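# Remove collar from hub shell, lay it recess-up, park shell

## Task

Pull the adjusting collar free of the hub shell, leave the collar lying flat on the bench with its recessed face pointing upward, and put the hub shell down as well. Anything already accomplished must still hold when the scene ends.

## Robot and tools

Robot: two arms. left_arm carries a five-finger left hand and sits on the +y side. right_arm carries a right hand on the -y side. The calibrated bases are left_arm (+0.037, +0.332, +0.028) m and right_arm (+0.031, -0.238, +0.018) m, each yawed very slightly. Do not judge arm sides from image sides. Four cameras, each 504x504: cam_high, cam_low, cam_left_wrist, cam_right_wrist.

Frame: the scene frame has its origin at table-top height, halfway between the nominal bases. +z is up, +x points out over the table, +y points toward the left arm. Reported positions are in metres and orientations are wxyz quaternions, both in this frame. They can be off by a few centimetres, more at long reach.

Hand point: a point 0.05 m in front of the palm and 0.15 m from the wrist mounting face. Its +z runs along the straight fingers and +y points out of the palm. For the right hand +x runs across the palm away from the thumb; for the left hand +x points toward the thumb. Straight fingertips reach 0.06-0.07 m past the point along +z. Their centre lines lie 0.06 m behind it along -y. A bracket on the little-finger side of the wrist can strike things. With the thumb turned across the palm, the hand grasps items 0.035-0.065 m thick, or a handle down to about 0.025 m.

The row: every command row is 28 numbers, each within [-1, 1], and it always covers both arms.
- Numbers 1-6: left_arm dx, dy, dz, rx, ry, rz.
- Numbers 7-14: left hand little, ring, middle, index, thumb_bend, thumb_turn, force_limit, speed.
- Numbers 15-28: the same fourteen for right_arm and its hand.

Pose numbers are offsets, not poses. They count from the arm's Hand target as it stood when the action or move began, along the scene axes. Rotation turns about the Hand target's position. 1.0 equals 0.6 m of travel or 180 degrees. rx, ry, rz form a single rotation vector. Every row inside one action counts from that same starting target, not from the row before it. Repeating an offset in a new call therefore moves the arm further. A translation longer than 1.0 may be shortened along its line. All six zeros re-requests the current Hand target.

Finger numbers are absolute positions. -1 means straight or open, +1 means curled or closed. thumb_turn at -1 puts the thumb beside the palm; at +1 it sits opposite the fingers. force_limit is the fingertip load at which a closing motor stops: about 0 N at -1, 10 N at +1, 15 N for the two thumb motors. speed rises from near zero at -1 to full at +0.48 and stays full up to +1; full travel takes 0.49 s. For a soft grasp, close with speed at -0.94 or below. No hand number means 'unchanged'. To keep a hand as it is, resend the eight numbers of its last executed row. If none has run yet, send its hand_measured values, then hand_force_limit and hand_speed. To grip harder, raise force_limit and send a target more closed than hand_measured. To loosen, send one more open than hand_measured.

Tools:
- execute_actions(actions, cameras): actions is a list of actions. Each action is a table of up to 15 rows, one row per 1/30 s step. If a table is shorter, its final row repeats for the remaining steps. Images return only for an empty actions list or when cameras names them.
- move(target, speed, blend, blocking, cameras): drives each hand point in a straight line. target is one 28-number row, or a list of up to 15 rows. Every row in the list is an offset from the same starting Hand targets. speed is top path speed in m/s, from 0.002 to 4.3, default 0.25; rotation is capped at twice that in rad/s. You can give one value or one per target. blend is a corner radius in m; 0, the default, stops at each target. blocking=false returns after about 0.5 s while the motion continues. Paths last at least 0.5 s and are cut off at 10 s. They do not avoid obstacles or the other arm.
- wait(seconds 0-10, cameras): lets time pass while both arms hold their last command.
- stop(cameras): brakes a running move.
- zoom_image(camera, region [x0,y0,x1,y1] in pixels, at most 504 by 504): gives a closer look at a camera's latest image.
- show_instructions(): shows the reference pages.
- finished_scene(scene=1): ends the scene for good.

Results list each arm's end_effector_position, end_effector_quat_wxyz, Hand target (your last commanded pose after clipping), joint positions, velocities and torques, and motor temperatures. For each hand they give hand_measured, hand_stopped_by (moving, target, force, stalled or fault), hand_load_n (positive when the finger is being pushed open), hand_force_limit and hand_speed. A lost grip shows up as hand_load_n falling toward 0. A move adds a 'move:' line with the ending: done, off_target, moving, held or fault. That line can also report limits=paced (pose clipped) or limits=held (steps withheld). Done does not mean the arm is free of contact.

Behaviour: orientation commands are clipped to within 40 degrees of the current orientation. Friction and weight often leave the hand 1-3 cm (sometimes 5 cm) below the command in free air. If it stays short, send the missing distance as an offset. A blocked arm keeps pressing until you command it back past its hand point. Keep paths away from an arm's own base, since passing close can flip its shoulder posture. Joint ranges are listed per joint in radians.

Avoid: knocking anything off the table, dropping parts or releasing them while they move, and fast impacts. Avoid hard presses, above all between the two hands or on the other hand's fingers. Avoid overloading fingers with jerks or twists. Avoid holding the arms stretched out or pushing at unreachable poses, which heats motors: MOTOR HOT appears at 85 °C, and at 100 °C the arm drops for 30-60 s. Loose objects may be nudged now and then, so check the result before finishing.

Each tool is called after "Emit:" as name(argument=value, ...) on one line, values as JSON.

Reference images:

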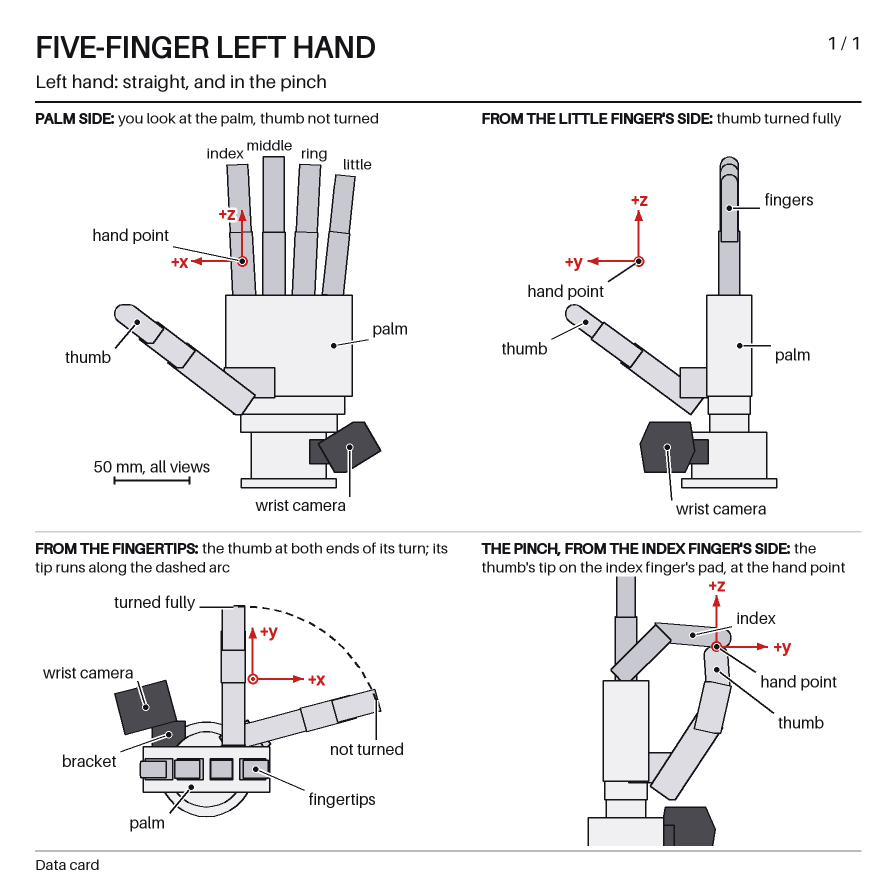

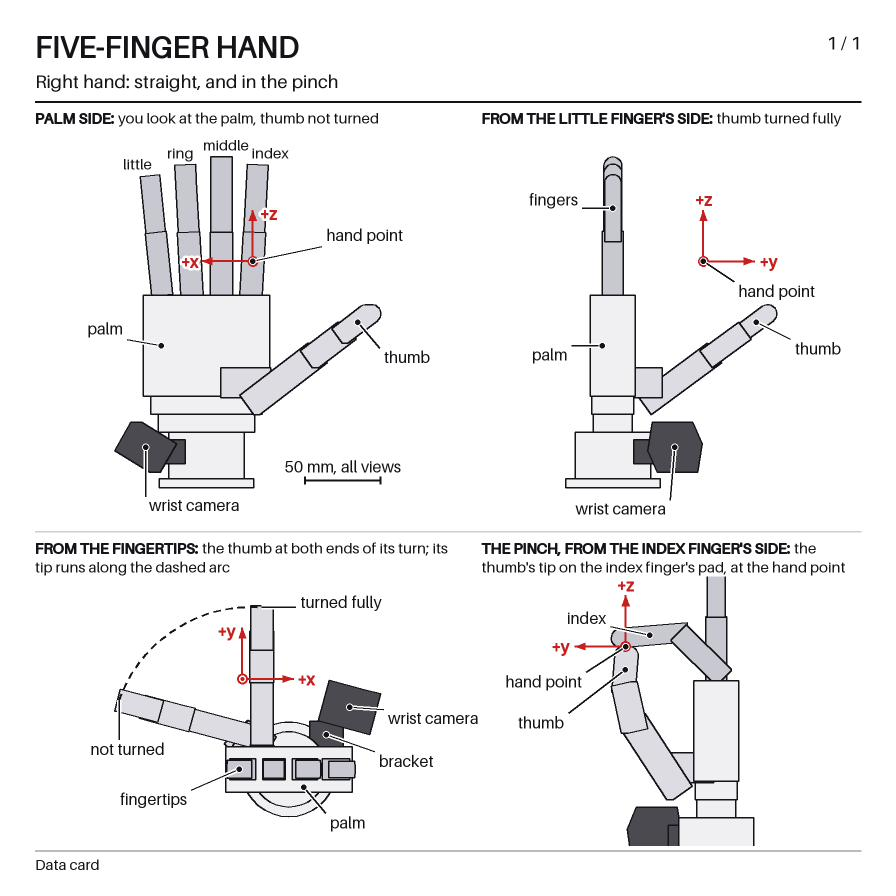

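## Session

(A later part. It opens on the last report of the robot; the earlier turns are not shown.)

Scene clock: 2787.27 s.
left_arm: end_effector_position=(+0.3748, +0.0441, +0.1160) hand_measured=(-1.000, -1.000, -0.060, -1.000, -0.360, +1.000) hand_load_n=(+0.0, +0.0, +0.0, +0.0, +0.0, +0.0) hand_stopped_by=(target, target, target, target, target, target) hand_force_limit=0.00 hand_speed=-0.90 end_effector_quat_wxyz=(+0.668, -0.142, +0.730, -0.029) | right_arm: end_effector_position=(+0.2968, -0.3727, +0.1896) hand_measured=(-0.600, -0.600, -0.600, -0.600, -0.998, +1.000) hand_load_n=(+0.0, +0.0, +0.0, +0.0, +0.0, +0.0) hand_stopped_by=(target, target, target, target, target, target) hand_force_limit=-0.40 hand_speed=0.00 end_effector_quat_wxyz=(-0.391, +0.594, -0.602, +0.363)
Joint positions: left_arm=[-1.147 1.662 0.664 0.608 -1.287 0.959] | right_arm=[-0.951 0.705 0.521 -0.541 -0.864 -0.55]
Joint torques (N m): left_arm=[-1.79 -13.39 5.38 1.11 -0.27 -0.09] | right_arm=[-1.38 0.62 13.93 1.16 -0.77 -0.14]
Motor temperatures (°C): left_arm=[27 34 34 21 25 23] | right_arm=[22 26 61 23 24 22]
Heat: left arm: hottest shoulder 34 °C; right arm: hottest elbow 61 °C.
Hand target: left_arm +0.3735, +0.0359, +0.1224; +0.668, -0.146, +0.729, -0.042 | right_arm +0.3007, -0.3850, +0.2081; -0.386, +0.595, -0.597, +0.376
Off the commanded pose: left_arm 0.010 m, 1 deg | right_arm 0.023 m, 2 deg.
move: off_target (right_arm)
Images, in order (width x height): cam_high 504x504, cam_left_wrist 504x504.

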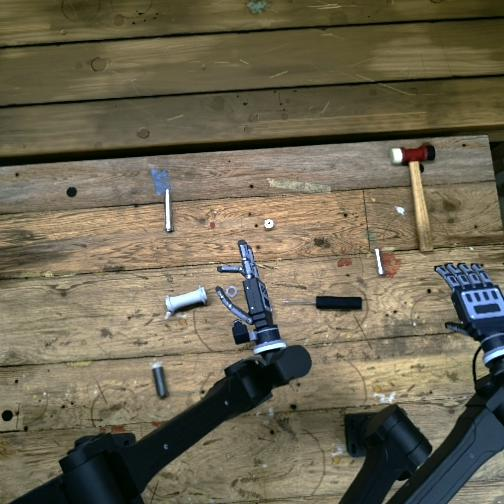

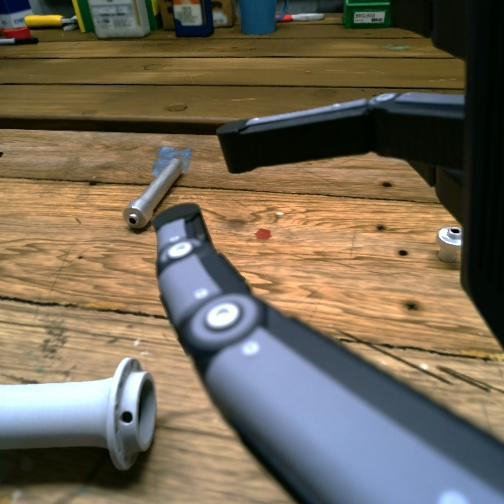

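Emit:
move(target=[-0.1,-0.05,0.13,0,0,0,-1,-1,-0.06,-1,-0.36,1,0.0,-0.9,0,0,0,0,0,0,-0.6,-0.6,-0.6,-0.6,-1,1,-0.4,0], speed=0.15, cameras=["cam_high","cam_low"])

Emit:
zoom_image(camera="cam_high", region=[212, 272, 252, 312])

Emit:
zoom_image(camera="cam_low", region=[340, 270, 420, 350])

Scene clock: 2794.10 s.
left_arm: end_effector_position=(+0.3140, +0.0222, +0.1854) hand_measured=(-1.000, -1.000, -0.060, -1.000, -0.360, +1.000) hand_load_n=(+0.0, +0.0, +0.0, +0.0, +0.0, +0.0) hand_stopped_by=(target, target, target, target, target, target) hand_force_limit=0.00 hand_speed=-0.90 end_effector_quat_wxyz=(+0.672, -0.129, +0.729, -0.022) | right_arm: end_effector_position=(+0.2968, -0.3727, +0.1896) hand_measured=(-0.600, -0.600, -0.600, -0.600, -0.998, +1.000) hand_load_n=(+0.0, +0.0, +0.0, +0.0, +0.0, +0.0) hand_stopped_by=(target, target, target, target, target, target) hand_force_limit=-0.40 hand_speed=0.00 end_effector_quat_wxyz=(-0.391, +0.594, -0.602, +0.363)
Joint positions: left_arm=[-1.312 1.476 0.778 -0.046 -1.429 0.623] | right_arm=[-0.951 0.705 0.521 -0.541 -0.864 -0.55]
Joint torques (N m): left_arm=[-1.44 -12.28 8.91 0.92 -0.53 -0.1] | right_arm=[-1.44 0.67 13.96 1.13 -0.77 -0.15]
Motor temperatures (°C): left_arm=[27 33 34 21 26 23] | right_arm=[22 26 62 23 24 22]
Heat: left arm: hottest elbow 34 °C; right arm: hottest elbow 62 °C.
Hand target: left_arm +0.3135, +0.0061, +0.2003; +0.668, -0.146, +0.729, -0.041 | right_arm +0.3007, -0.3850, +0.2081; -0.386, +0.595, -0.597, +0.376
Off the commanded pose: left_arm 0.022 m, 3 deg | right_arm 0.023 m, 2 deg.
move: off_target (left_arm, right_arm)
Images, in order (width x height): cam_high 504x504, cam_low 504x504.

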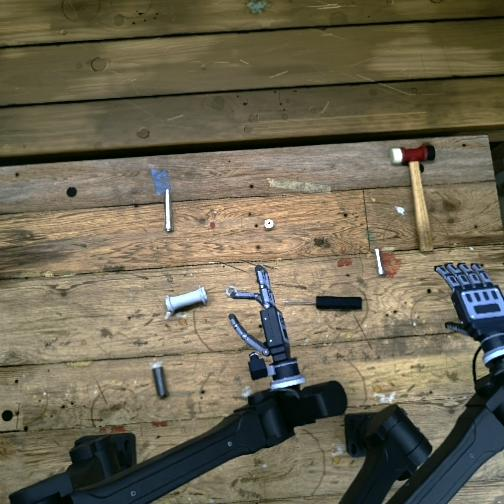

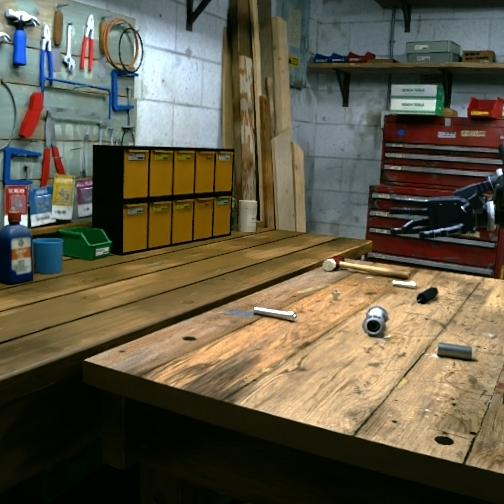

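Scaled by 12.600 from the camera's 504x504 image, which has a finer 720x720 frame.

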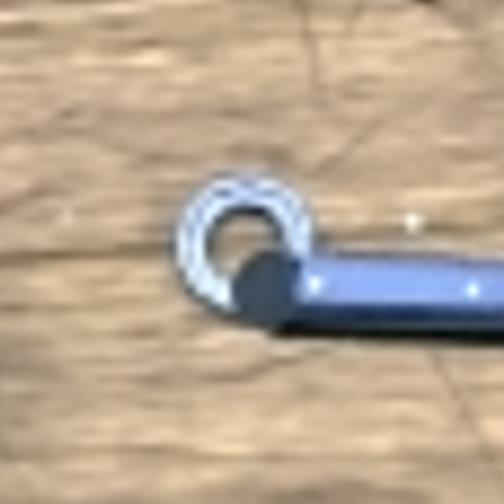

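Scaled by 6.300 from the camera's 504x504 image, which has a finer 720x720 frame.

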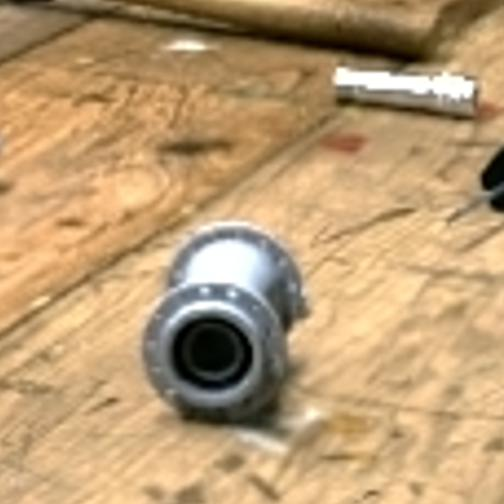

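Emit:
finished_scene()

The scene is finished: the task was done.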